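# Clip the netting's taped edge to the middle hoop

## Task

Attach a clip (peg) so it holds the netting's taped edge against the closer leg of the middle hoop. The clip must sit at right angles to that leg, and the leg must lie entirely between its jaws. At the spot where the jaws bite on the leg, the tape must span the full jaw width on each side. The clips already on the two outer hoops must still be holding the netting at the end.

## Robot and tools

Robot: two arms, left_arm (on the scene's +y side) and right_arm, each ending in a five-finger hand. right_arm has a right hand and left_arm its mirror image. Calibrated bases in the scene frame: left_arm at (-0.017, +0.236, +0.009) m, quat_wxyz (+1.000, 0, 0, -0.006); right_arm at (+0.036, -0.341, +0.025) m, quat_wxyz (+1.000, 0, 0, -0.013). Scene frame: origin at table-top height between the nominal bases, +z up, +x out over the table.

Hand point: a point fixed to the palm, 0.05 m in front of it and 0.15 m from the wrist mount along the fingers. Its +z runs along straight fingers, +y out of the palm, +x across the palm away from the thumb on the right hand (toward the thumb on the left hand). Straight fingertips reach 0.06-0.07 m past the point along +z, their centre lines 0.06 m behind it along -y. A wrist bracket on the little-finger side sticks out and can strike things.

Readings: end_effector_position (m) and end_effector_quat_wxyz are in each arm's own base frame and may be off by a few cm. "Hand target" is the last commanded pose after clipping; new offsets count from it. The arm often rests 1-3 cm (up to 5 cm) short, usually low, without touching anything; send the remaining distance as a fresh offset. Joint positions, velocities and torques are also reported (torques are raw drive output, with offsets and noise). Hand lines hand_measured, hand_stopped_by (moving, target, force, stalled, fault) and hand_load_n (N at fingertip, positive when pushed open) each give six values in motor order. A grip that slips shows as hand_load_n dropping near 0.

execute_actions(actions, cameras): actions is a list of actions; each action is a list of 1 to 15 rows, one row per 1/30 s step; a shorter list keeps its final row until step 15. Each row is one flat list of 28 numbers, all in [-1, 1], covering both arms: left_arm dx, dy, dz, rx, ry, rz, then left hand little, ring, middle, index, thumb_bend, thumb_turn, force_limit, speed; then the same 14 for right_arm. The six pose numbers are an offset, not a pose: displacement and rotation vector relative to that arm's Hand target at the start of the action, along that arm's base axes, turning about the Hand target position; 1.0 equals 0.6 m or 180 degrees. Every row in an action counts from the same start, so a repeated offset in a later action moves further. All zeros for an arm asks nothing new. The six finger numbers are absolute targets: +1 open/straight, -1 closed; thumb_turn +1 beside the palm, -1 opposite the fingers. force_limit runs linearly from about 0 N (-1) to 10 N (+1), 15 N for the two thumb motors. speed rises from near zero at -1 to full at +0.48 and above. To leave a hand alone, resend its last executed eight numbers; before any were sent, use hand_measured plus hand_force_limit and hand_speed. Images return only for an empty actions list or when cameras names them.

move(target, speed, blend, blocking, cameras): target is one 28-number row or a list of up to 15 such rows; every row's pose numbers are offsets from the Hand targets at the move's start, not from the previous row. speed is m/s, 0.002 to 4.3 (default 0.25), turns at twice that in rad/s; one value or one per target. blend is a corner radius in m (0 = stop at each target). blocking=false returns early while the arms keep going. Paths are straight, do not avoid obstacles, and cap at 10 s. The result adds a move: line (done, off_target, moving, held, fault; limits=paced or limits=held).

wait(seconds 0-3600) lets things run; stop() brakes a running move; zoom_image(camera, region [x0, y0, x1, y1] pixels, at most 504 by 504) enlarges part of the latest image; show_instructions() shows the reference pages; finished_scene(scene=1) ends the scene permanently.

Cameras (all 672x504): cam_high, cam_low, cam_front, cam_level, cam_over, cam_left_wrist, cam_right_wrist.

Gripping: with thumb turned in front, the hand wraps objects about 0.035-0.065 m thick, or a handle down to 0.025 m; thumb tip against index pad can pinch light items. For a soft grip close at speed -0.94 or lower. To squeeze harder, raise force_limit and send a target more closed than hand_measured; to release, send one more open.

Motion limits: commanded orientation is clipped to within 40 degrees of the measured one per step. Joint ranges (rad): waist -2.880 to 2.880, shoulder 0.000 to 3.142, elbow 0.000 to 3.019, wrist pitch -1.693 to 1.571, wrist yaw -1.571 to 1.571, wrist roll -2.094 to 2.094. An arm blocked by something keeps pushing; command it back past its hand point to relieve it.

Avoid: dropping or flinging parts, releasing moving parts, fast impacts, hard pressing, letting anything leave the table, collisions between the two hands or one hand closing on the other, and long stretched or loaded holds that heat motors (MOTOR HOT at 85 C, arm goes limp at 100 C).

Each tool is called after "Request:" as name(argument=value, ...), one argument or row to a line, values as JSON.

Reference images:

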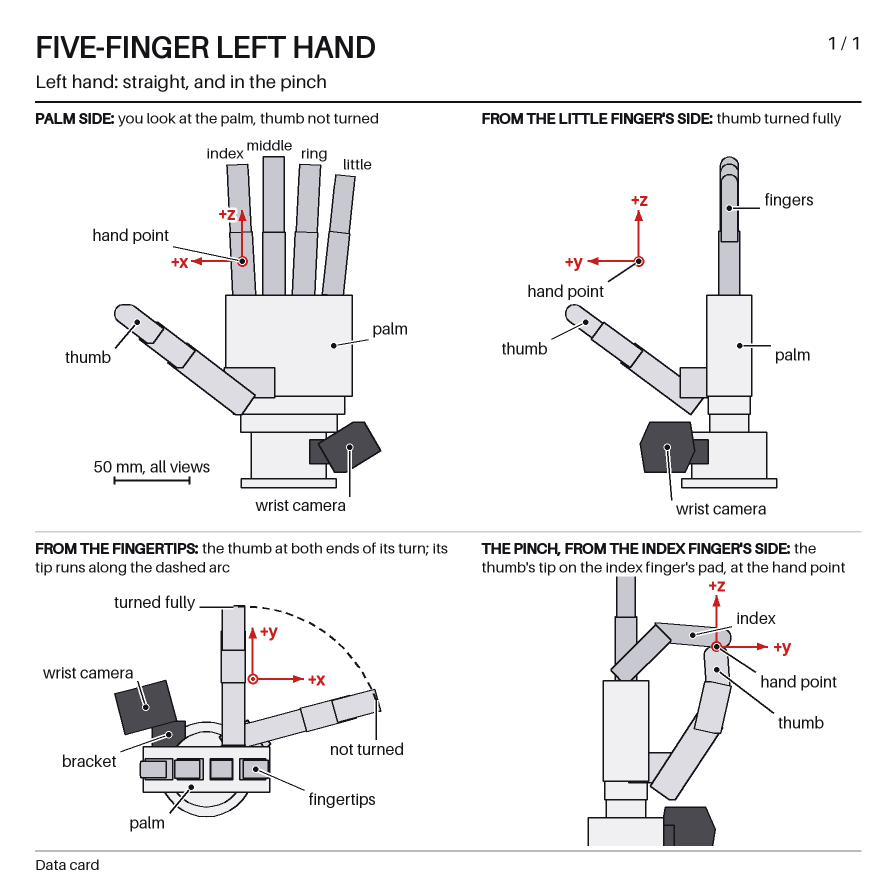

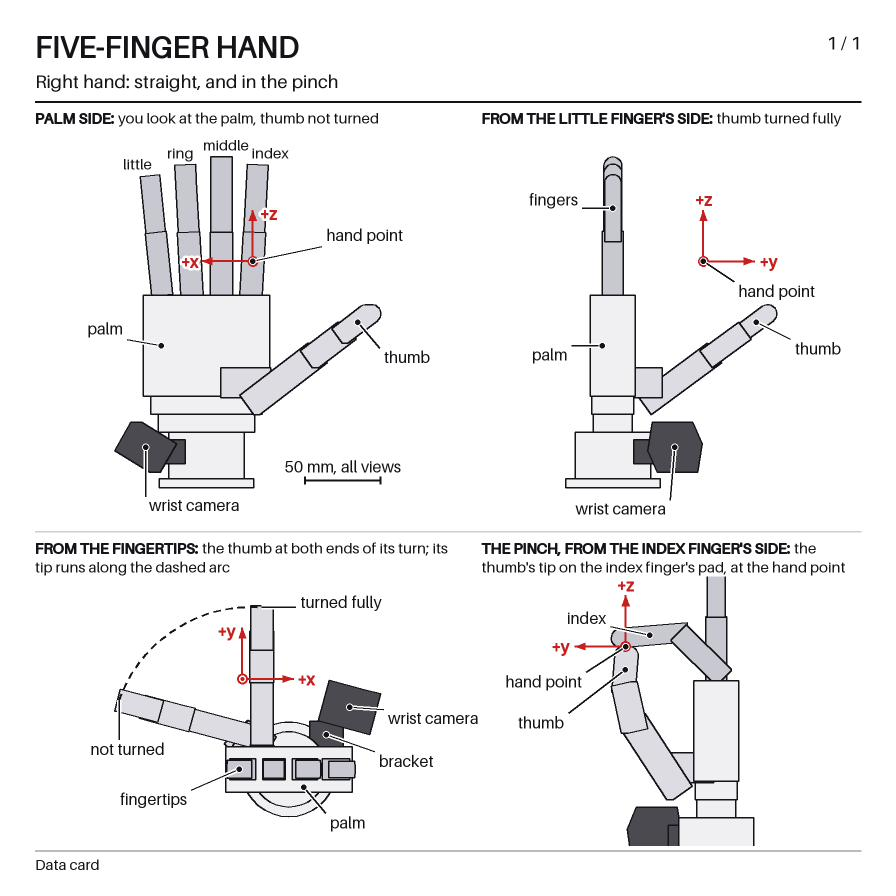

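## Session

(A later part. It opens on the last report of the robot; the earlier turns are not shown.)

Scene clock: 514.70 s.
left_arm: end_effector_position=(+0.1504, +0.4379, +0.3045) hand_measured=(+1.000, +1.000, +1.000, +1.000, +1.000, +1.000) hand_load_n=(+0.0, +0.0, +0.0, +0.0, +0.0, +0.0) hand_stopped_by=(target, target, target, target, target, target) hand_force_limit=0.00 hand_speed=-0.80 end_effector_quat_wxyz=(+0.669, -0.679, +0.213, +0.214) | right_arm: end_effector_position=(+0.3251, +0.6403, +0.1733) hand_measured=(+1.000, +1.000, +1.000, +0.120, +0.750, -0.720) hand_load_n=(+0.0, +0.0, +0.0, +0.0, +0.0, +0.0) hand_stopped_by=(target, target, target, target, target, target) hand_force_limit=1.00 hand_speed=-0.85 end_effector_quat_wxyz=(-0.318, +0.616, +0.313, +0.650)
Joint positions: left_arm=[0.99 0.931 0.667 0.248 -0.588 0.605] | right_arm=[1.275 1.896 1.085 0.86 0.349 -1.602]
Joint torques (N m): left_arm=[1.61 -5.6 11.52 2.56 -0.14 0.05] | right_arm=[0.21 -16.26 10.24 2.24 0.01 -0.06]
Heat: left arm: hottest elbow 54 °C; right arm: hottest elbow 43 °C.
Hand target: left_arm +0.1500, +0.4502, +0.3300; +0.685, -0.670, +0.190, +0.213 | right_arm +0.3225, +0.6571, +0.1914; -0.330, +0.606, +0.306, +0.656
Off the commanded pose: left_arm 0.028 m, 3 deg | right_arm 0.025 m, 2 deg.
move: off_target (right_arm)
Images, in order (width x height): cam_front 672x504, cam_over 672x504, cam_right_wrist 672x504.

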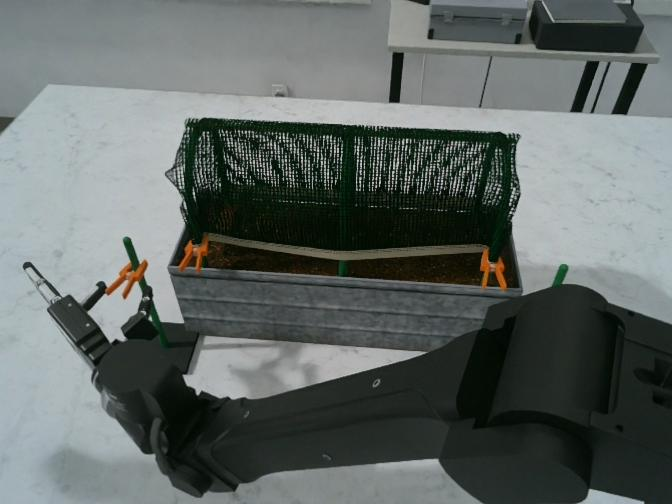

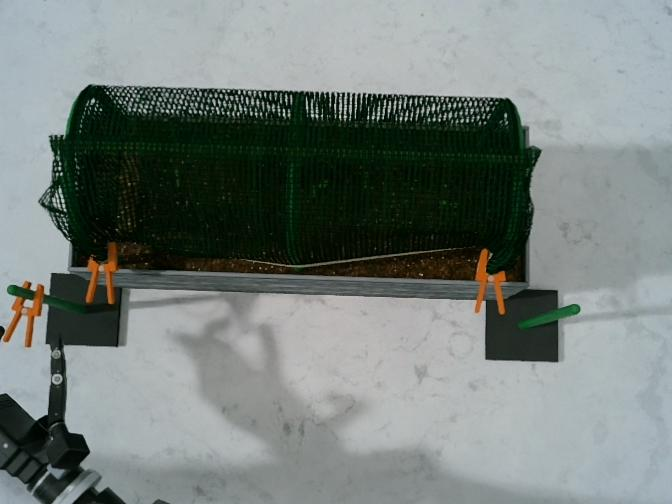

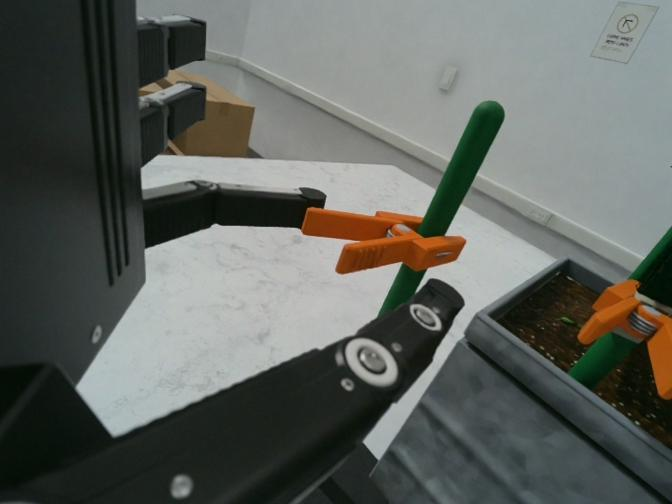

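Request:
move(
  target=[0,0,0,0,0,0,1,1,1,1,1,1,0,-0.8,-0.0075,0,0,0,0,0,1,1,1,0.12,0.75,-0.72,1.0,-0.85],
  speed=0.03,
  cameras=["cam_over", "cam_right_wrist"],
)

Request:
zoom_image(
  camera="cam_right_wrist",
  region=[260, 140, 510, 340],
)

Scene clock: 517.47 s.
left_arm: end_effector_position=(+0.1504, +0.4379, +0.3045) hand_measured=(+1.000, +1.000, +1.000, +1.000, +1.000, +1.000) hand_load_n=(+0.0, +0.0, +0.0, +0.0, +0.0, +0.0) hand_stopped_by=(target, target, target, target, target, target) hand_force_limit=0.00 hand_speed=-0.80 end_effector_quat_wxyz=(+0.669, -0.679, +0.213, +0.214) | right_arm: end_effector_position=(+0.3199, +0.6420, +0.1732) hand_measured=(+1.000, +1.000, +1.000, +0.120, +0.750, -0.720) hand_load_n=(+0.0, +0.0, +0.0, +0.0, +0.0, +0.5) hand_stopped_by=(target, target, target, target, target, target) hand_force_limit=1.00 hand_speed=-0.85 end_effector_quat_wxyz=(-0.319, +0.615, +0.313, +0.649)
Joint positions: left_arm=[0.99 0.931 0.667 0.248 -0.588 0.605] | right_arm=[1.285 1.896 1.085 0.86 0.357 -1.602]
Joint torques (N m): left_arm=[1.61 -5.6 11.52 2.55 -0.14 0.05] | right_arm=[0.09 -16.38 9.98 2.3 0.01 -0.06]
Heat: left arm: hottest elbow 54 °C; right arm: hottest elbow 43 °C.
Hand target: left_arm +0.1500, +0.4502, +0.3300; +0.685, -0.670, +0.190, +0.213 | right_arm +0.3180, +0.6571, +0.1914; -0.330, +0.606, +0.306, +0.656
Off the commanded pose: left_arm 0.028 m, 3 deg | right_arm 0.024 m, 2 deg.
move: off_target (right_arm)

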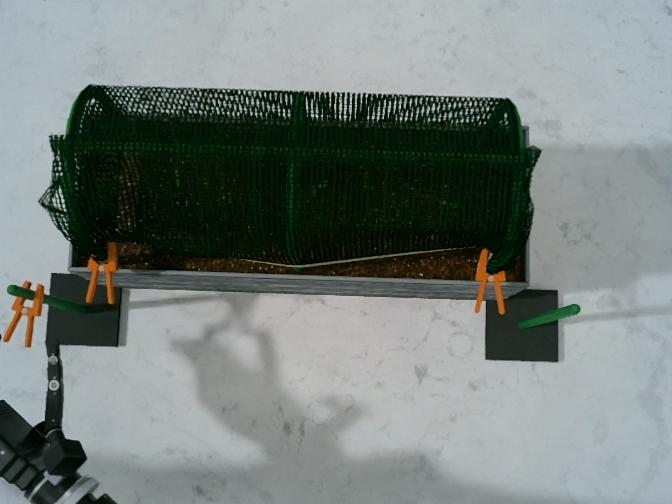

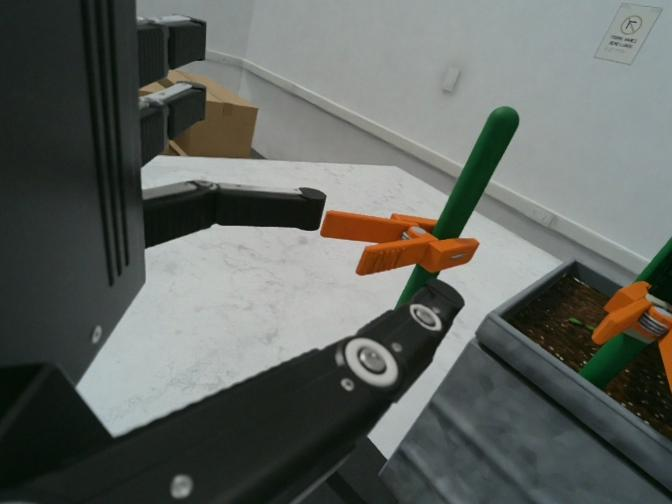

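Scaled by 2.016.

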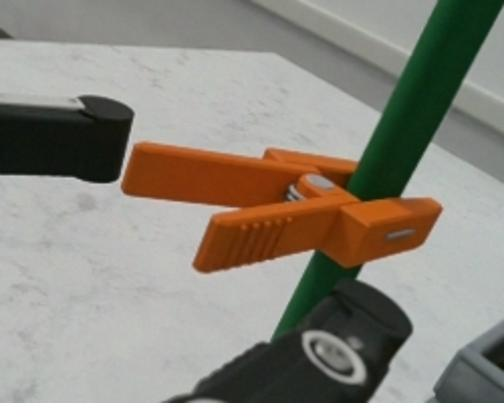

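Request:
move(
  target=[0,0,0,0,0,0,1,1,1,1,1,1,0,-0.8,0.0100,0,0,0,0,0,1,1,1,0.12,0.75,-0.72,1.0,-0.85],
  speed=0.03,
  cameras=["cam_over", "cam_right_wrist"],
)

Request:
zoom_image(
  camera="cam_right_wrist",
  region=[260, 140, 510, 340],
)

Scene clock: 522.10 s.
left_arm: end_effector_position=(+0.1504, +0.4379, +0.3045) hand_measured=(+1.000, +1.000, +1.000, +1.000, +1.000, +1.000) hand_load_n=(+0.0, +0.0, +0.0, +0.0, +0.0, -0.5) hand_stopped_by=(target, target, target, target, target, target) hand_force_limit=0.00 hand_speed=-0.80 end_effector_quat_wxyz=(+0.669, -0.679, +0.213, +0.214) | right_arm: end_effector_position=(+0.3191, +0.6432, +0.1733) hand_measured=(+1.000, +1.000, +1.000, +0.120, +0.750, -0.720) hand_load_n=(+0.0, +0.0, +0.0, +0.0, +0.0, +0.0) hand_stopped_by=(target, target, target, target, target, target) hand_force_limit=1.00 hand_speed=-0.85 end_effector_quat_wxyz=(-0.321, +0.614, +0.315, +0.648)
Joint positions: left_arm=[0.99 0.931 0.667 0.248 -0.588 0.605] | right_arm=[1.285 1.896 1.085 0.86 0.35 -1.602]
Joint torques (N m): left_arm=[1.61 -5.6 11.54 2.56 -0.14 0.05] | right_arm=[-0.73 -16.15 10.33 2.21 -0.12 -0.05]
Heat: left arm: hottest elbow 54 °C; right arm: hottest elbow 43 °C.
Hand target: left_arm +0.1500, +0.4502, +0.3300; +0.685, -0.670, +0.190, +0.213 | right_arm +0.3239, +0.6571, +0.1914; -0.330, +0.606, +0.306, +0.656
Off the commanded pose: left_arm 0.028 m, 3 deg | right_arm 0.023 m, 2 deg.
move: off_target (right_arm)

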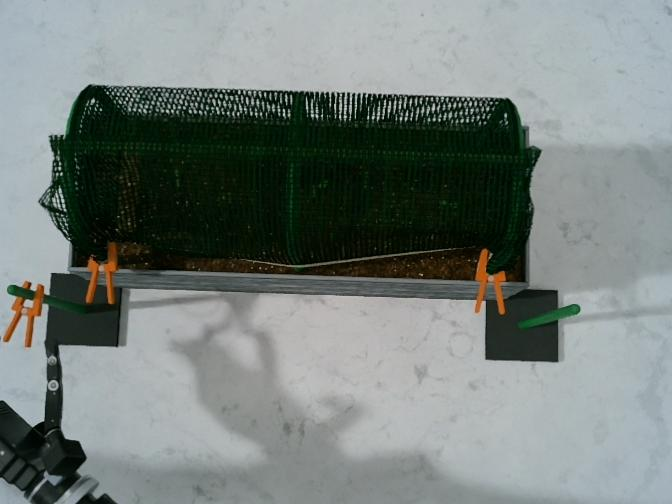

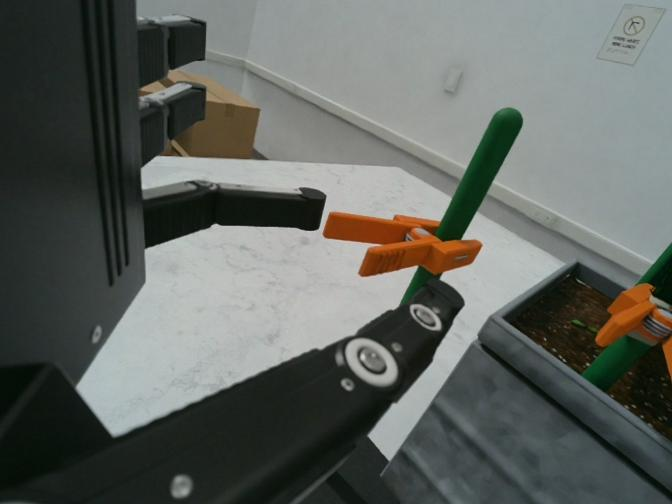

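Scaled by 2.016.

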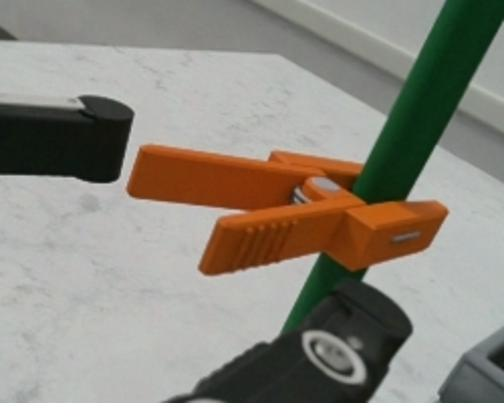

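Request:
move(
  target=[0,0,0,0,0,0,1,1,1,1,1,1,0,-0.8,0.0035,0,0,0,0,0,1,1,1,0.12,0.75,-0.72,1.0,-0.85],
  speed=0.03,
  cameras=["cam_right_wrist"],
)

Request:
zoom_image(
  camera="cam_right_wrist",
  region=[260, 140, 510, 340],
)

Scene clock: 524.50 s.
left_arm: end_effector_position=(+0.1504, +0.4379, +0.3045) hand_measured=(+1.000, +1.000, +1.000, +1.000, +1.000, +1.000) hand_load_n=(+0.0, +0.0, +0.0, +0.0, +0.0, +0.0) hand_stopped_by=(target, target, target, target, target, target) hand_force_limit=0.00 hand_speed=-0.80 end_effector_quat_wxyz=(+0.669, -0.679, +0.213, +0.214) | right_arm: end_effector_position=(+0.3187, +0.6437, +0.1733) hand_measured=(+1.000, +1.000, +1.000, +0.120, +0.750, -0.720) hand_load_n=(+0.0, +0.0, +0.5, +0.0, +0.0, +0.0) hand_stopped_by=(target, target, target, target, target, target) hand_force_limit=1.00 hand_speed=-0.85 end_effector_quat_wxyz=(-0.322, +0.614, +0.316, +0.648)
Joint positions: left_arm=[0.99 0.931 0.667 0.248 -0.588 0.605] | right_arm=[1.285 1.896 1.085 0.86 0.347 -1.602]
Joint torques (N m): left_arm=[1.61 -5.6 11.52 2.56 -0.14 0.05] | right_arm=[-0.97 -16.03 10.47 2.18 -0.12 -0.05]
Heat: left arm: hottest elbow 54 °C; right arm: hottest elbow 43 °C.
Hand target: left_arm +0.1500, +0.4502, +0.3300; +0.685, -0.670, +0.190, +0.213 | right_arm +0.3261, +0.6571, +0.1914; -0.330, +0.606, +0.306, +0.656
Off the commanded pose: left_arm 0.028 m, 3 deg | right_arm 0.024 m, 2 deg.
move: off_target (right_arm)

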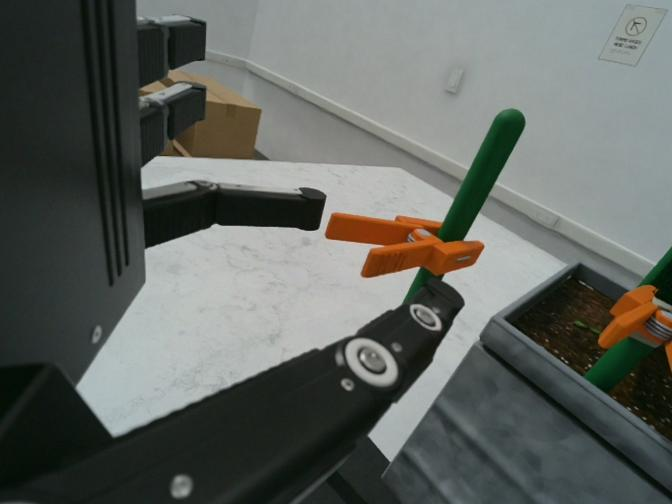

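Scaled by 2.016.

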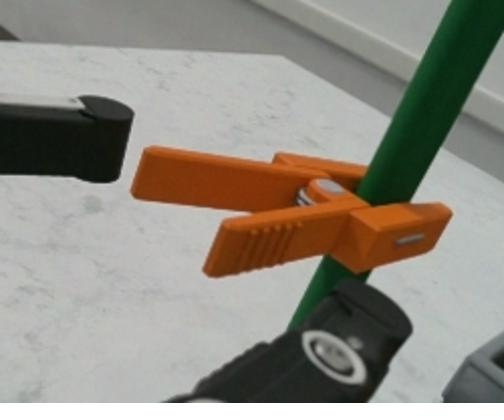

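Request:
move(
  target=[
    [0,0,0,0,0,0,1,1,1,1,1,1,0,-0.8,-0.0333,0,0,0,0,0,1,1,1,0.12,0.75,-0.72,1.0,-0.85],
    [0,0,0,0,0,0,1,1,1,1,1,1,0,-0.8,-0.003,0,0,0,0,0,1,1,1,0.12,0.75,-0.72,1.0,-0.85],
  ],
  speed=0.05,
  cameras=["cam_right_wrist", "cam_over"],
)

Request:
zoom_image(
  camera="cam_right_wrist",
  region=[260, 140, 510, 340],
)

Scene clock: 531.83 s.
left_arm: end_effector_position=(+0.1504, +0.4379, +0.3045) hand_measured=(+1.000, +1.000, +1.000, +1.000, +1.000, +1.000) hand_load_n=(+0.0, +0.0, +0.0, +0.0, +0.0, +0.0) hand_stopped_by=(target, target, target, target, target, target) hand_force_limit=0.00 hand_speed=-0.80 end_effector_quat_wxyz=(+0.669, -0.679, +0.213, +0.214) | right_arm: end_effector_position=(+0.3155, +0.6450, +0.1733) hand_measured=(+1.000, +1.000, +1.000, +0.120, +0.750, -0.720) hand_load_n=(-0.5, +0.0, +0.0, +0.0, +0.0, +0.5) hand_stopped_by=(target, target, target, target, target, target) hand_force_limit=1.00 hand_speed=-0.85 end_effector_quat_wxyz=(-0.323, +0.613, +0.317, +0.647)
Joint positions: left_arm=[0.99 0.931 0.667 0.248 -0.588 0.605] | right_arm=[1.29 1.896 1.085 0.86 0.35 -1.602]
Joint torques (N m): left_arm=[1.61 -5.66 11.52 2.58 -0.14 0.04] | right_arm=[-1.2 -16.15 10.35 2.21 -0.11 -0.06]
Heat: left arm: hottest elbow 55 °C; right arm: hottest elbow 43 °C.
Hand target: left_arm +0.1500, +0.4502, +0.3300; +0.685, -0.670, +0.190, +0.213 | right_arm +0.3242, +0.6571, +0.1914; -0.330, +0.606, +0.306, +0.656
Off the commanded pose: left_arm 0.028 m, 3 deg | right_arm 0.023 m, 2 deg.
move: off_target (right_arm)
Images, in order (width x height): cam_over 672x504, cam_right_wrist 672x504.

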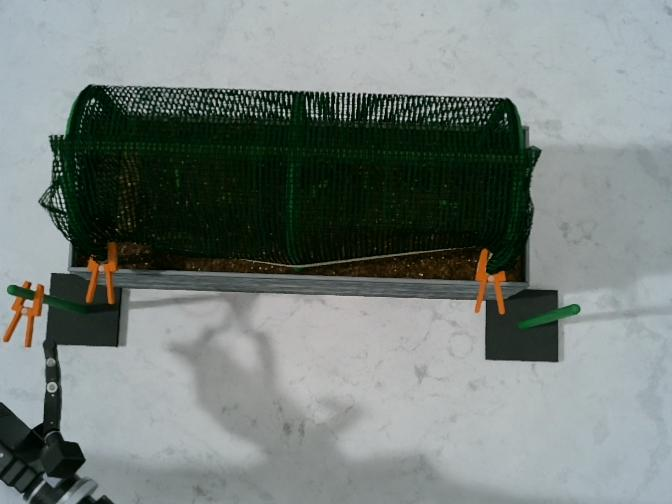

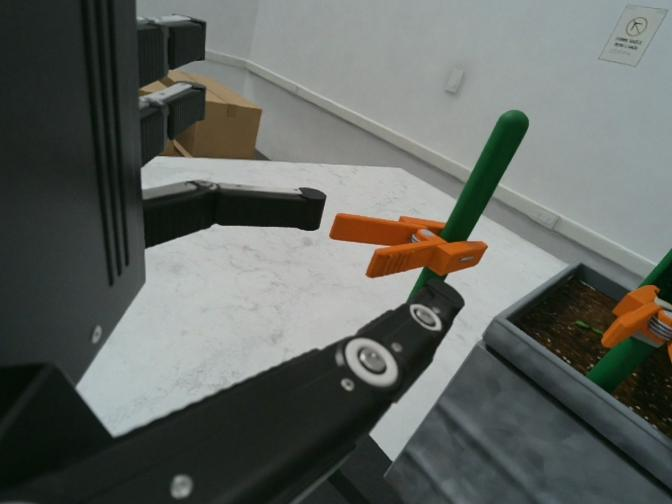

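Scaled by 2.016.

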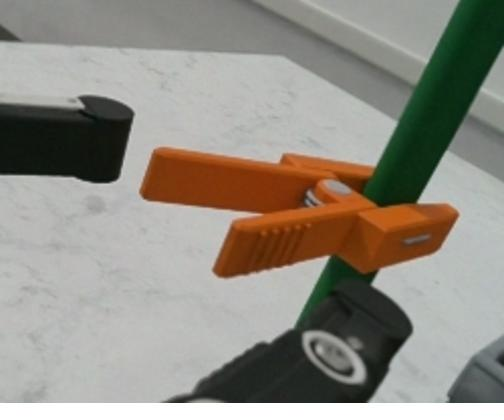

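Request:
move(
  target=[0,0,0,0,0,0,1,1,1,1,1,1,0,-0.8,0.0107,0,0,0,0,0,1,1,1,0.12,0.75,-0.72,1.0,-0.85],
  speed=0.05,
  cameras=["cam_right_wrist"],
)

Request:
zoom_image(
  camera="cam_right_wrist",
  region=[260, 140, 510, 340],
)

Scene clock: 534.70 s.
left_arm: end_effector_position=(+0.1504, +0.4379, +0.3045) hand_measured=(+1.000, +1.000, +1.000, +1.000, +1.000, +1.000) hand_load_n=(+0.0, +0.0, +0.0, +0.0, +0.0, +0.0) hand_stopped_by=(target, target, target, target, target, target) hand_force_limit=0.00 hand_speed=-0.80 end_effector_quat_wxyz=(+0.669, -0.679, +0.213, +0.214) | right_arm: end_effector_position=(+0.3196, +0.6442, +0.1718) hand_measured=(+1.000, +1.000, +1.000, +0.120, +0.750, -0.720) hand_load_n=(+0.0, +0.0, +0.0, +0.0, +0.0, +0.0) hand_stopped_by=(target, target, target, target, target, target) hand_force_limit=1.00 hand_speed=-0.85 end_effector_quat_wxyz=(-0.323, +0.613, +0.319, +0.646)
Joint positions: left_arm=[0.99 0.931 0.667 0.248 -0.588 0.605] | right_arm=[1.282 1.898 1.085 0.86 0.339 -1.602]
Joint torques (N m): left_arm=[1.67 -5.66 11.51 2.56 -0.14 0.05] | right_arm=[-1.08 -16.09 10.71 2.11 -0.11 -0.05]
Heat: left arm: hottest elbow 55 °C; right arm: hottest elbow 43 °C.
Hand target: left_arm +0.1500, +0.4502, +0.3300; +0.685, -0.670, +0.190, +0.213 | right_arm +0.3307, +0.6571, +0.1912; -0.330, +0.606, +0.306, +0.656
Off the commanded pose: left_arm 0.028 m, 3 deg | right_arm 0.026 m, 2 deg.
move: off_target (right_arm)

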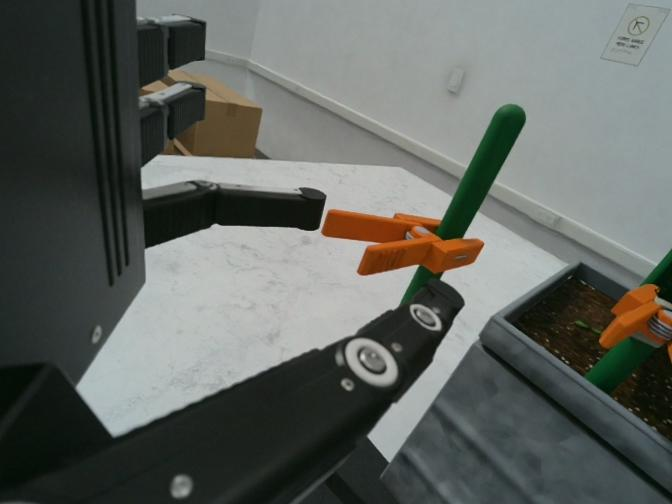

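Scaled by 2.016.

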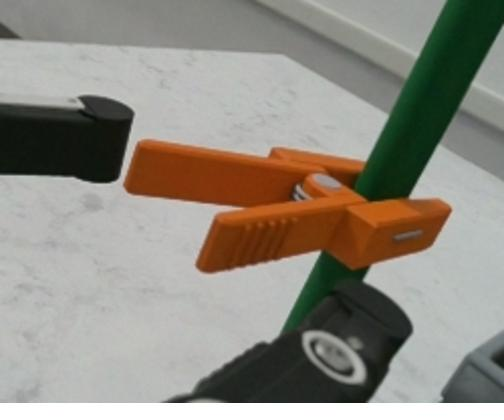

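Request:
move(
  target=[0,0,0,0,0,0,1,1,1,1,1,1,0,-0.8,0.0060,0,0.001,0,0,0,1,1,1,0.12,0.75,-0.72,1.0,-0.85],
  speed=0.05,
  cameras=["cam_right_wrist"],
)

Request:
zoom_image(
  camera="cam_right_wrist",
  region=[260, 140, 510, 340],
)

Scene clock: 538.40 s.
left_arm: end_effector_position=(+0.1504, +0.4379, +0.3045) hand_measured=(+1.000, +1.000, +1.000, +1.000, +1.000, +1.000) hand_load_n=(+0.0, -0.5, +0.0, +0.0, +0.0, +0.0) hand_stopped_by=(target, target, target, target, target, target) hand_force_limit=0.00 hand_speed=-0.80 end_effector_quat_wxyz=(+0.669, -0.679, +0.213, +0.214) | right_arm: end_effector_position=(+0.3234, +0.6452, +0.1750) hand_measured=(+1.000, +1.000, +1.000, +0.120, +0.750, -0.720) hand_load_n=(+0.0, +0.0, +0.0, +0.0, +0.0, +0.0) hand_stopped_by=(target, target, target, target, target, target) hand_force_limit=1.00 hand_speed=-0.85 end_effector_quat_wxyz=(-0.325, +0.612, +0.317, +0.648)
Joint positions: left_arm=[0.99 0.931 0.667 0.248 -0.588 0.605] | right_arm=[1.275 1.899 1.092 0.86 0.332 -1.602]
Joint torques (N m): left_arm=[1.61 -5.6 11.52 2.55 -0.14 0.04] | right_arm=[-1.38 -16.15 10.59 1.96 -0.11 -0.04]
Heat: left arm: hottest elbow 55 °C; right arm: hottest elbow 44 °C.
Hand target: left_arm +0.1500, +0.4502, +0.3300; +0.685, -0.670, +0.190, +0.213 | right_arm +0.3345, +0.6570, +0.1921; -0.330, +0.606, +0.306, +0.656
Off the commanded pose: left_arm 0.028 m, 3 deg | right_arm 0.023 m, 2 deg.
move: off_target (right_arm)

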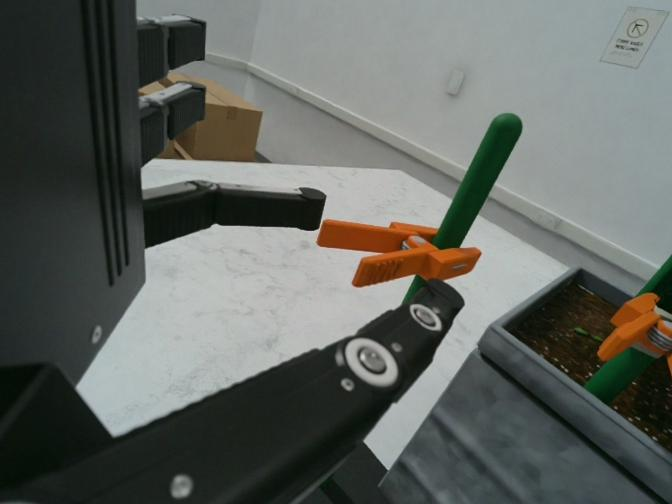

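Scaled by 2.016.

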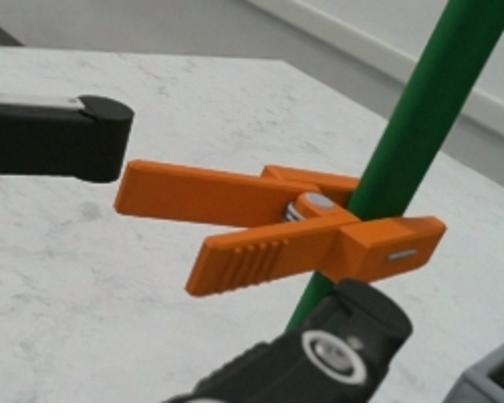

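Request:
execute_actions(
  actions=[
    [[0,0,0,0,0,0,1,1,1,1,1,1,0,-0.8,0,0,0,0,0,0,1,1,1,-0.08,0.60,-0.72,0.0,-0.8]],
  ],
  cameras=["cam_right_wrist"],
)

Request:
zoom_image(
  camera="cam_right_wrist",
  region=[260, 140, 510, 340],
)

Scene clock: 546.83 s.
left_arm: end_effector_position=(+0.1504, +0.4379, +0.3045) hand_measured=(+1.000, +1.000, +1.000, +1.000, +1.000, +1.000) hand_load_n=(-0.5, -0.5, +0.0, +0.0, +0.0, -0.5) hand_stopped_by=(target, target, target, target, target, target) hand_force_limit=0.00 hand_speed=-0.80 end_effector_quat_wxyz=(+0.669, -0.679, +0.213, +0.214) | right_arm: end_effector_position=(+0.3234, +0.6452, +0.1747) hand_measured=(+1.000, +1.000, +1.000, -0.080, +0.600, -0.720) hand_load_n=(+0.0, +0.0, +0.0, +0.5, +0.0, +0.0) hand_stopped_by=(target, target, target, target, target, target) hand_force_limit=0.00 hand_speed=-0.80 end_effector_quat_wxyz=(-0.324, +0.612, +0.317, +0.648)
Joint positions: left_arm=[0.99 0.931 0.667 0.248 -0.588 0.605] | right_arm=[1.275 1.899 1.092 0.86 0.332 -1.602]
Joint torques (N m): left_arm=[1.61 -5.66 11.52 2.56 -0.14 0.05] | right_arm=[-1.44 -16.09 10.59 1.96 -0.11 -0.04]
Heat: left arm: hottest elbow 55 °C; right arm: hottest elbow 44 °C.
Hand target: left_arm +0.1500, +0.4502, +0.3300; +0.685, -0.670, +0.190, +0.213 | right_arm +0.3345, +0.6570, +0.1921; -0.330, +0.606, +0.305, +0.656
Off the commanded pose: left_arm 0.028 m, 3 deg | right_arm 0.024 m, 2 deg.

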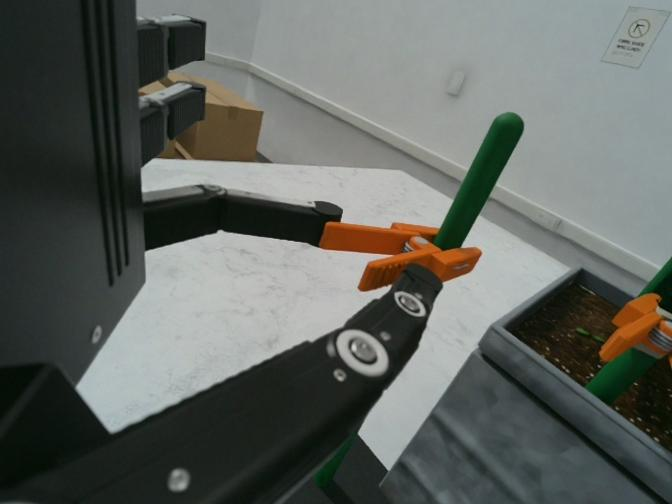

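Scaled by 2.016.

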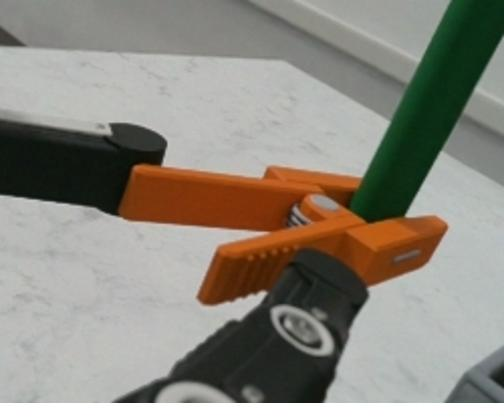

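Request:
execute_actions(
  actions=[
    [[0,0,0,0,0,0,1,1,1,1,1,1,0,-0.8,0,0,0,0,0,0,1,1,1,-0.18,0.52,-0.72,0.2,-0.88]],
    [[0,0,0,0,0,0,1,1,1,1,1,1,0,-0.8,0,0,0,0,0,0,1,1,1,-0.18,0.52,-0.72,0.2,-0.88]],
  ],
  cameras=["cam_right_wrist", "cam_over"],
)

Request:
zoom_image(
  camera="cam_right_wrist",
  region=[260, 140, 510, 340],
)

Request:
zoom_image(
  camera="cam_over",
  region=[0, 270, 60, 350],
)

Scene clock: 550.57 s.
left_arm: end_effector_position=(+0.1504, +0.4379, +0.3045) hand_measured=(+1.000, +1.000, +1.000, +1.000, +1.000, +1.000) hand_load_n=(+0.0, +0.0, +0.0, +0.0, +0.0, -0.5) hand_stopped_by=(target, target, target, target, target, target) hand_force_limit=0.00 hand_speed=-0.80 end_effector_quat_wxyz=(+0.669, -0.679, +0.213, +0.214) | right_arm: end_effector_position=(+0.3234, +0.6452, +0.1747) hand_measured=(+1.000, +1.000, +1.000, -0.166, +0.542, -0.720) hand_load_n=(+0.0, +0.0, +0.0, +7.0, +9.0, +0.0) hand_stopped_by=(target, target, target, force, force, target) hand_force_limit=0.20 hand_speed=-0.88 end_effector_quat_wxyz=(-0.324, +0.612, +0.317, +0.648)
Joint positions: left_arm=[0.99 0.931 0.667 0.248 -0.588 0.605] | right_arm=[1.275 1.899 1.092 0.86 0.332 -1.602]
Joint torques (N m): left_arm=[1.61 -5.66 11.52 2.56 -0.14 0.05] | right_arm=[-1.38 -16.09 10.58 1.96 -0.1 -0.04]
Heat: left arm: hottest elbow 55 °C; right arm: hottest elbow 44 °C.
Hand target: left_arm +0.1500, +0.4502, +0.3300; +0.685, -0.670, +0.190, +0.213 | right_arm +0.3345, +0.6570, +0.1921; -0.330, +0.606, +0.305, +0.656
Off the commanded pose: left_arm 0.028 m, 3 deg | right_arm 0.024 m, 2 deg.
Images, in order (width x height): cam_over 672x504, cam_right_wrist 672x504.

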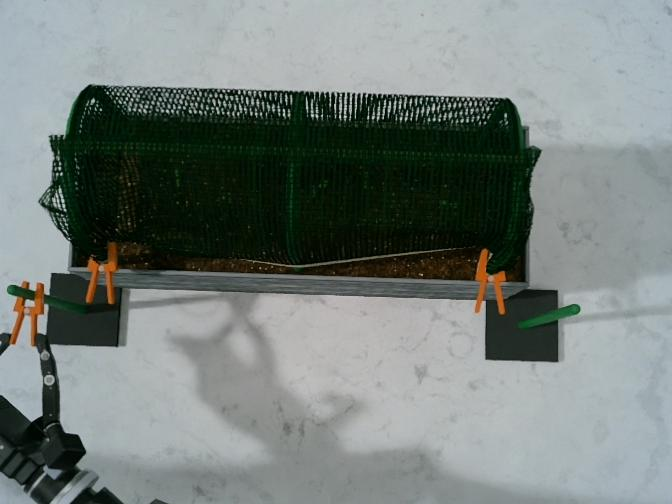

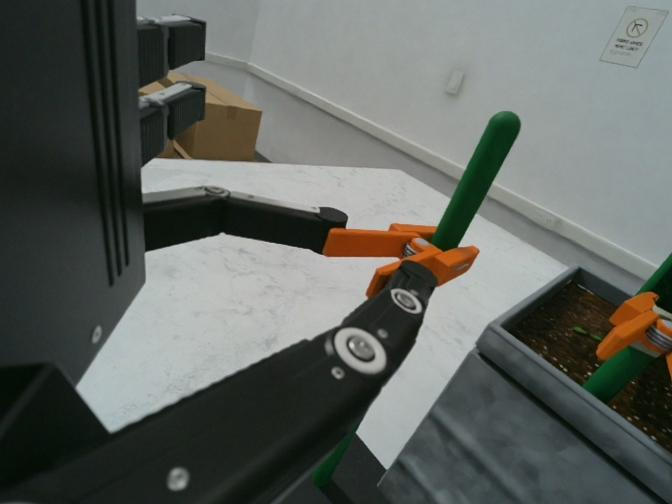

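Scaled by 2.016.

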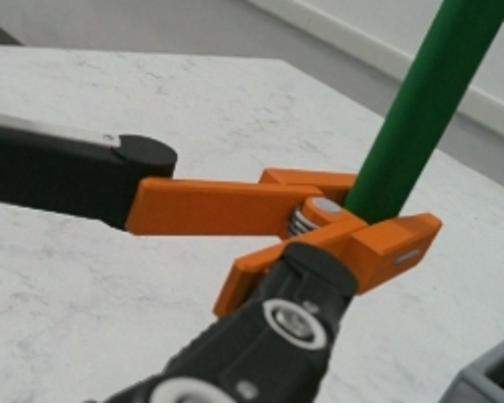

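Scaled by 6.300.

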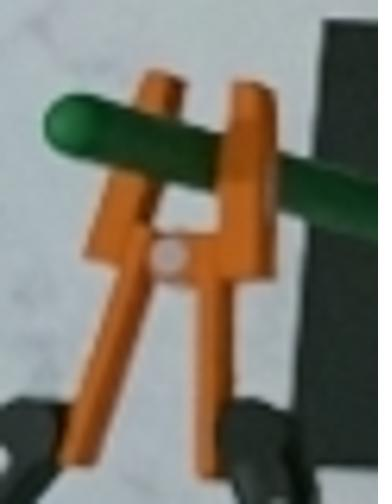

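Request:
execute_actions(
  actions=[
    [[0,0,0,0,0,0,1,1,1,1,1,1,0,-0.8,0,0,0,0,0,0,1,1,1,-0.18,0.40,-0.72,1.0,-0.9]],
    [[0,0,0,0,0,0,1,1,1,1,1,1,0,-0.8,0,0,0,0,0,0,1,1,1,-0.18,0.40,-0.72,1.0,-0.9]],
    [[0,0,0,0,0,0,1,1,1,1,1,1,0,-0.8,0,0,0,0,0,0,1,1,1,-0.18,0.40,-0.72,1.0,-0.9]],
  ],
  cameras=["cam_right_wrist", "cam_over"],
)

Request:
zoom_image(
  camera="cam_over",
  region=[0, 270, 60, 350],
)

Scene clock: 556.90 s.
left_arm: end_effector_position=(+0.1504, +0.4379, +0.3045) hand_measured=(+1.000, +1.000, +1.000, +1.000, +1.000, +1.000) hand_load_n=(+0.0, +0.0, +0.0, +0.0, +0.0, +0.0) hand_stopped_by=(target, target, target, target, target, target) hand_force_limit=0.00 hand_speed=-0.80 end_effector_quat_wxyz=(+0.669, -0.679, +0.213, +0.214) | right_arm: end_effector_position=(+0.3232, +0.6466, +0.1749) hand_measured=(+1.000, +1.000, +1.000, -0.166, +0.408, -0.720) hand_load_n=(+0.0, +0.0, +0.0, +10.0, +14.0, +0.5) hand_stopped_by=(target, target, target, force, target, target) hand_force_limit=1.00 hand_speed=-0.90 end_effector_quat_wxyz=(-0.326, +0.611, +0.318, +0.648)
Joint positions: left_arm=[0.99 0.931 0.667 0.248 -0.588 0.605] | right_arm=[1.275 1.901 1.094 0.86 0.329 -1.602]
Joint torques (N m): left_arm=[1.61 -5.66 11.54 2.56 -0.14 0.05] | right_arm=[-1.32 -16.26 10.43 1.96 0.03 -0.04]
Heat: left arm: hottest elbow 55 °C; right arm: hottest elbow 44 °C.
Hand target: left_arm +0.1500, +0.4502, +0.3300; +0.685, -0.670, +0.190, +0.213 | right_arm +0.3344, +0.6570, +0.1919; -0.330, +0.606, +0.306, +0.656
Off the commanded pose: left_arm 0.028 m, 3 deg | right_arm 0.023 m, 2 deg.
Images, in order (width x height): cam_over 672x504, cam_right_wrist 672x504.

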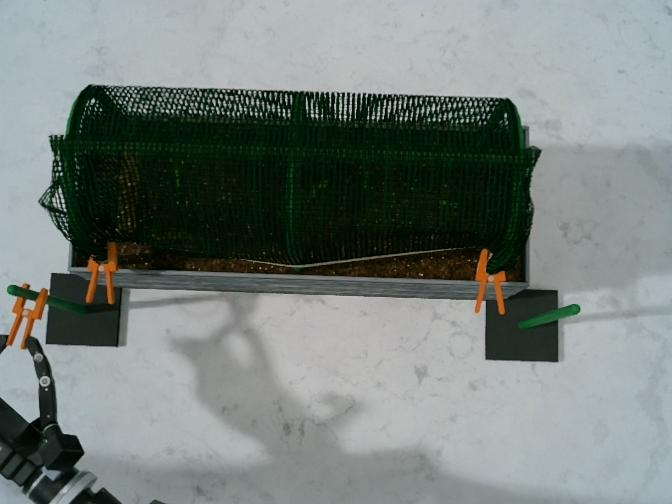

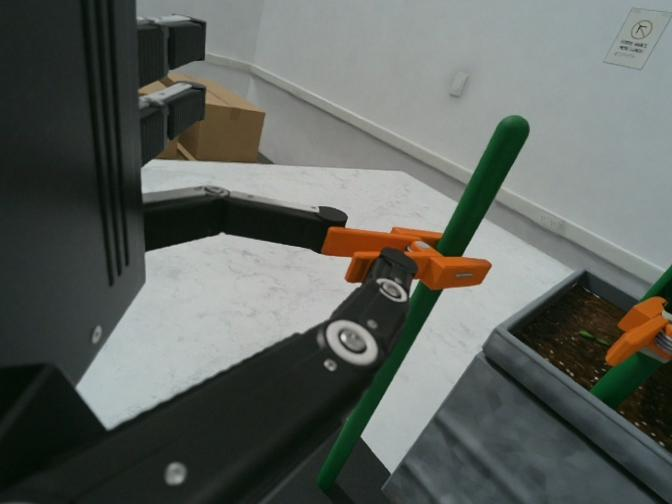

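Scaled by 6.300.

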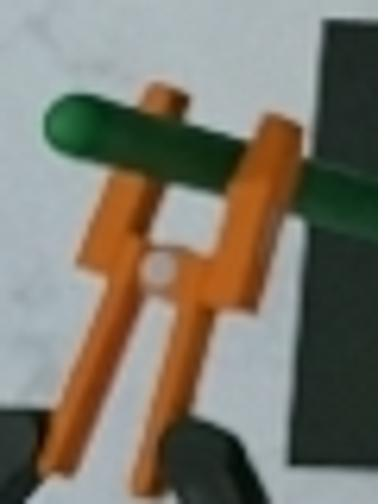

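Request:
execute_actions(
  actions=[
    [[0,0,0,0,0,0,1,1,1,1,1,1,0,-0.8,0,0,0,0,0,0,1,1,1,-0.18,0.30,-0.72,1.0,-0.9]],
    [[0,0,0,0,0,0,1,1,1,1,1,1,0,-0.8,0,0,0,0,0,0,1,1,1,-0.18,0.30,-0.72,1.0,-0.9]],
    [[0,0,0,0,0,0,1,1,1,1,1,1,0,-0.8,0,0,0,0,0,0,1,1,1,-0.18,0.30,-0.72,1.0,-0.9]],
  ],
  cameras=["cam_right_wrist", "cam_over"],
)

Request:
zoom_image(
  camera="cam_over",
  region=[0, 270, 60, 350],
)

Scene clock: 565.37 s.
left_arm: end_effector_position=(+0.1504, +0.4379, +0.3045) hand_measured=(+1.000, +1.000, +1.000, +1.000, +1.000, +1.000) hand_load_n=(+0.0, +0.0, +0.0, +0.0, +0.0, +0.0) hand_stopped_by=(target, target, target, target, target, target) hand_force_limit=0.00 hand_speed=-0.80 end_effector_quat_wxyz=(+0.669, -0.679, +0.213, +0.214) | right_arm: end_effector_position=(+0.3232, +0.6466, +0.1749) hand_measured=(+1.000, +1.000, +1.000, -0.166, +0.396, -0.720) hand_load_n=(+0.0, +0.0, +0.0, +10.0, +14.5, +1.0) hand_stopped_by=(target, target, target, force, force, target) hand_force_limit=1.00 hand_speed=-0.90 end_effector_quat_wxyz=(-0.326, +0.611, +0.318, +0.648)
Joint positions: left_arm=[0.99 0.931 0.667 0.248 -0.588 0.605] | right_arm=[1.275 1.901 1.094 0.86 0.329 -1.602]
Joint torques (N m): left_arm=[1.61 -5.66 11.52 2.56 -0.14 0.05] | right_arm=[-1.38 -16.26 10.43 1.96 0.03 -0.04]
Heat: left arm: hottest elbow 55 °C; right arm: hottest elbow 43 °C.
Hand target: left_arm +0.1500, +0.4502, +0.3300; +0.685, -0.670, +0.190, +0.213 | right_arm +0.3345, +0.6570, +0.1920; -0.330, +0.606, +0.306, +0.656
Off the commanded pose: left_arm 0.028 m, 3 deg | right_arm 0.023 m, 2 deg.
Images, in order (width x height): cam_over 672x504, cam_right_wrist 672x504.

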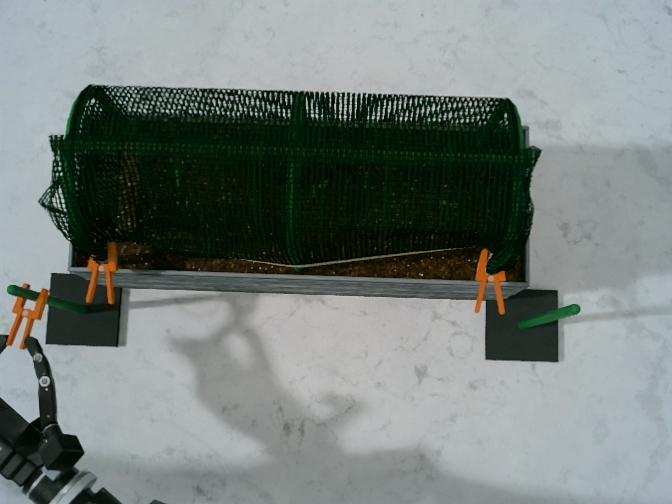

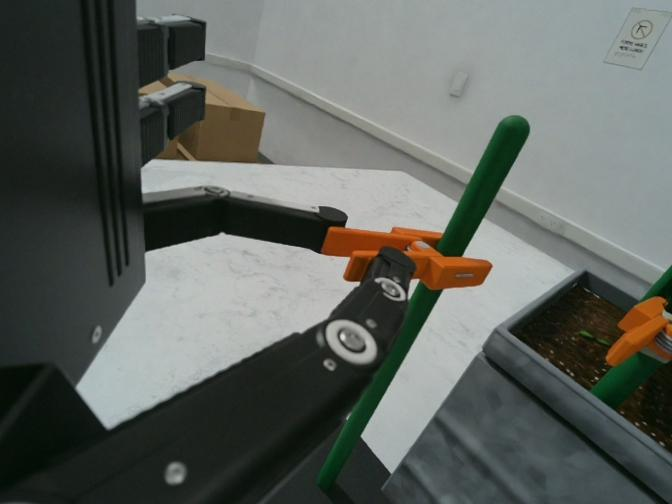

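Scaled by 6.300.

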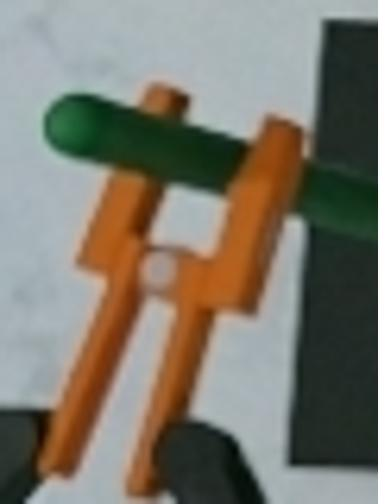

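Request:
execute_actions(
  actions=[
    [[0,0,0,0,0,0,1,1,1,1,1,1,0,-0.8,0,0,0,0,0,0,1,1,1,-0.18,0.20,-0.72,1.0,-0.7]],
    [[0,0,0,0,0,0,1,1,1,1,1,1,0,-0.8,0,0,0,0,0,0,1,1,1,-0.18,0.20,-0.72,1.0,-0.7]],
  ],
  cameras=["cam_over"],
)

Request:
zoom_image(
  camera="cam_over",
  region=[0, 270, 60, 350],
)

Scene clock: 596.77 s.
left_arm: end_effector_position=(+0.1504, +0.4379, +0.3045) hand_measured=(+1.000, +1.000, +1.000, +1.000, +1.000, +1.000) hand_load_n=(+0.0, +0.0, +0.0, +0.0, +0.0, +0.0) hand_stopped_by=(target, target, target, target, target, target) hand_force_limit=0.00 hand_speed=-0.80 end_effector_quat_wxyz=(+0.669, -0.679, +0.213, +0.214) | right_arm: end_effector_position=(+0.3231, +0.6466, +0.1749) hand_measured=(+1.000, +1.000, +1.000, -0.166, +0.390, -0.720) hand_load_n=(+0.0, +0.0, +0.0, +10.0, +14.5, +1.0) hand_stopped_by=(target, target, target, force, force, target) hand_force_limit=1.00 hand_speed=-0.70 end_effector_quat_wxyz=(-0.326, +0.611, +0.318, +0.648)
Joint positions: left_arm=[0.99 0.931 0.667 0.248 -0.588 0.605] | right_arm=[1.275 1.901 1.094 0.86 0.328 -1.602]
Joint torques (N m): left_arm=[1.61 -5.66 11.52 2.56 -0.14 0.04] | right_arm=[-1.38 -16.21 10.43 1.98 0.04 -0.04]
Heat: left arm: hottest elbow 55 °C; right arm: hottest elbow 41 °C.
Hand target: left_arm +0.1500, +0.4502, +0.3300; +0.685, -0.670, +0.190, +0.213 | right_arm +0.3344, +0.6570, +0.1920; -0.330, +0.606, +0.306, +0.656
Off the commanded pose: left_arm 0.028 m, 3 deg | right_arm 0.023 m, 2 deg.

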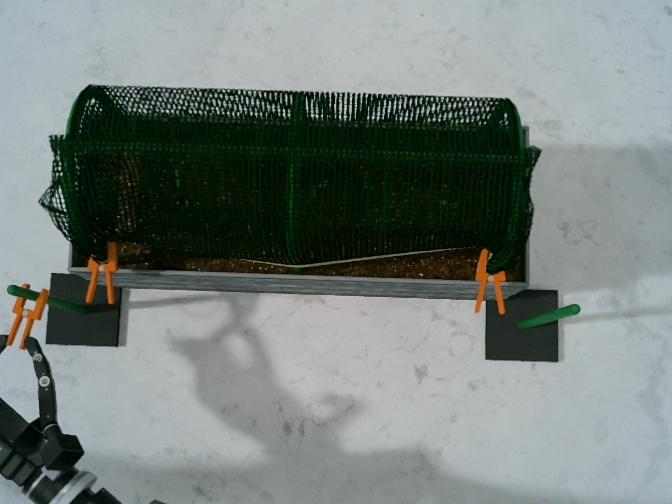

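Scaled by 6.300.

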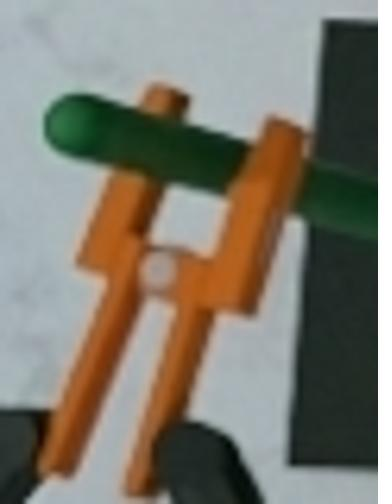

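Request:
move(
  target=[0,0,0,0,0,0,1,1,1,1,1,1,0,-0.8,-0.045,0.012,0,0,0,0,1,1,1,-0.18,0.20,-0.72,1.0,-0.7],
  speed=0.04,
  cameras=["cam_over", "cam_right_wrist"],
)

Request:
zoom_image(
  camera="cam_over",
  region=[0, 270, 60, 350],
)

Scene clock: 600.67 s.
left_arm: end_effector_position=(+0.1504, +0.4379, +0.3045) hand_measured=(+1.000, +1.000, +1.000, +1.000, +1.000, +1.000) hand_load_n=(+0.0, +0.0, +0.0, +0.0, +0.0, -0.5) hand_stopped_by=(target, target, target, target, target, target) hand_force_limit=0.00 hand_speed=-0.80 end_effector_quat_wxyz=(+0.669, -0.679, +0.213, +0.214) | right_arm: end_effector_position=(+0.3085, +0.6484, +0.1745) hand_measured=(+1.000, +1.000, +1.000, -0.166, +0.390, -0.720) hand_load_n=(+0.0, +0.0, +0.0, +10.5, +13.0, +0.5) hand_stopped_by=(target, target, target, force, force, target) hand_force_limit=1.00 hand_speed=-0.70 end_effector_quat_wxyz=(-0.321, +0.614, +0.312, +0.650)
Joint positions: left_arm=[0.99 0.931 0.667 0.248 -0.588 0.605] | right_arm=[1.308 1.901 1.094 0.86 0.379 -1.602]
Joint torques (N m): left_arm=[1.61 -5.6 11.54 2.56 -0.14 0.04] | right_arm=[-0.03 -16.32 10.3 2.03 0 -0.08]
Heat: left arm: hottest elbow 55 °C; right arm: hottest elbow 41 °C.
Hand target: left_arm +0.1500, +0.4502, +0.3300; +0.685, -0.670, +0.190, +0.213 | right_arm +0.3075, +0.6641, +0.1920; -0.330, +0.606, +0.305, +0.656
Off the commanded pose: left_arm 0.028 m, 3 deg | right_arm 0.024 m, 2 deg.
move: off_target (right_arm)

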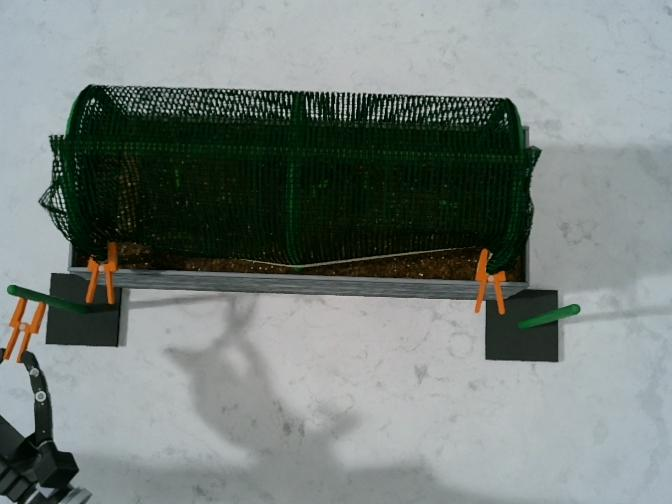

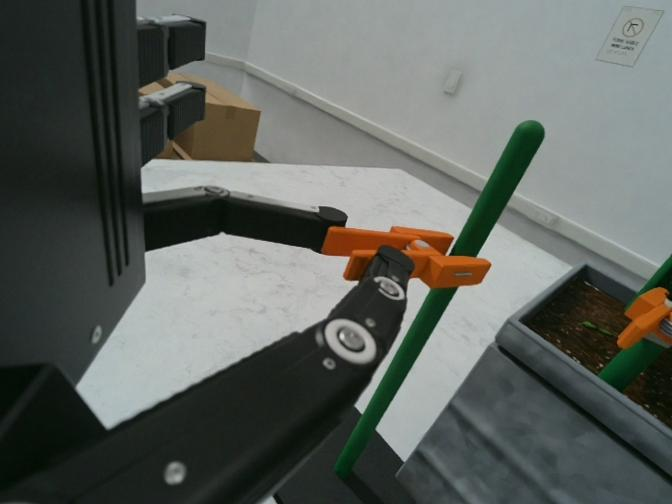

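Scaled by 6.300.

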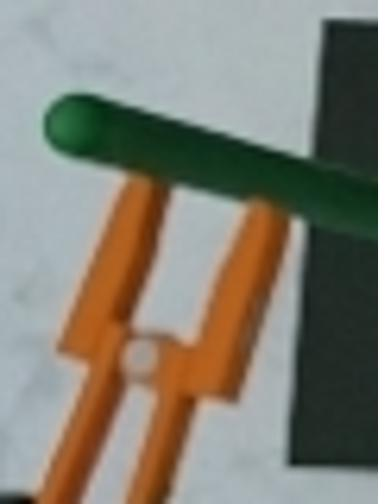

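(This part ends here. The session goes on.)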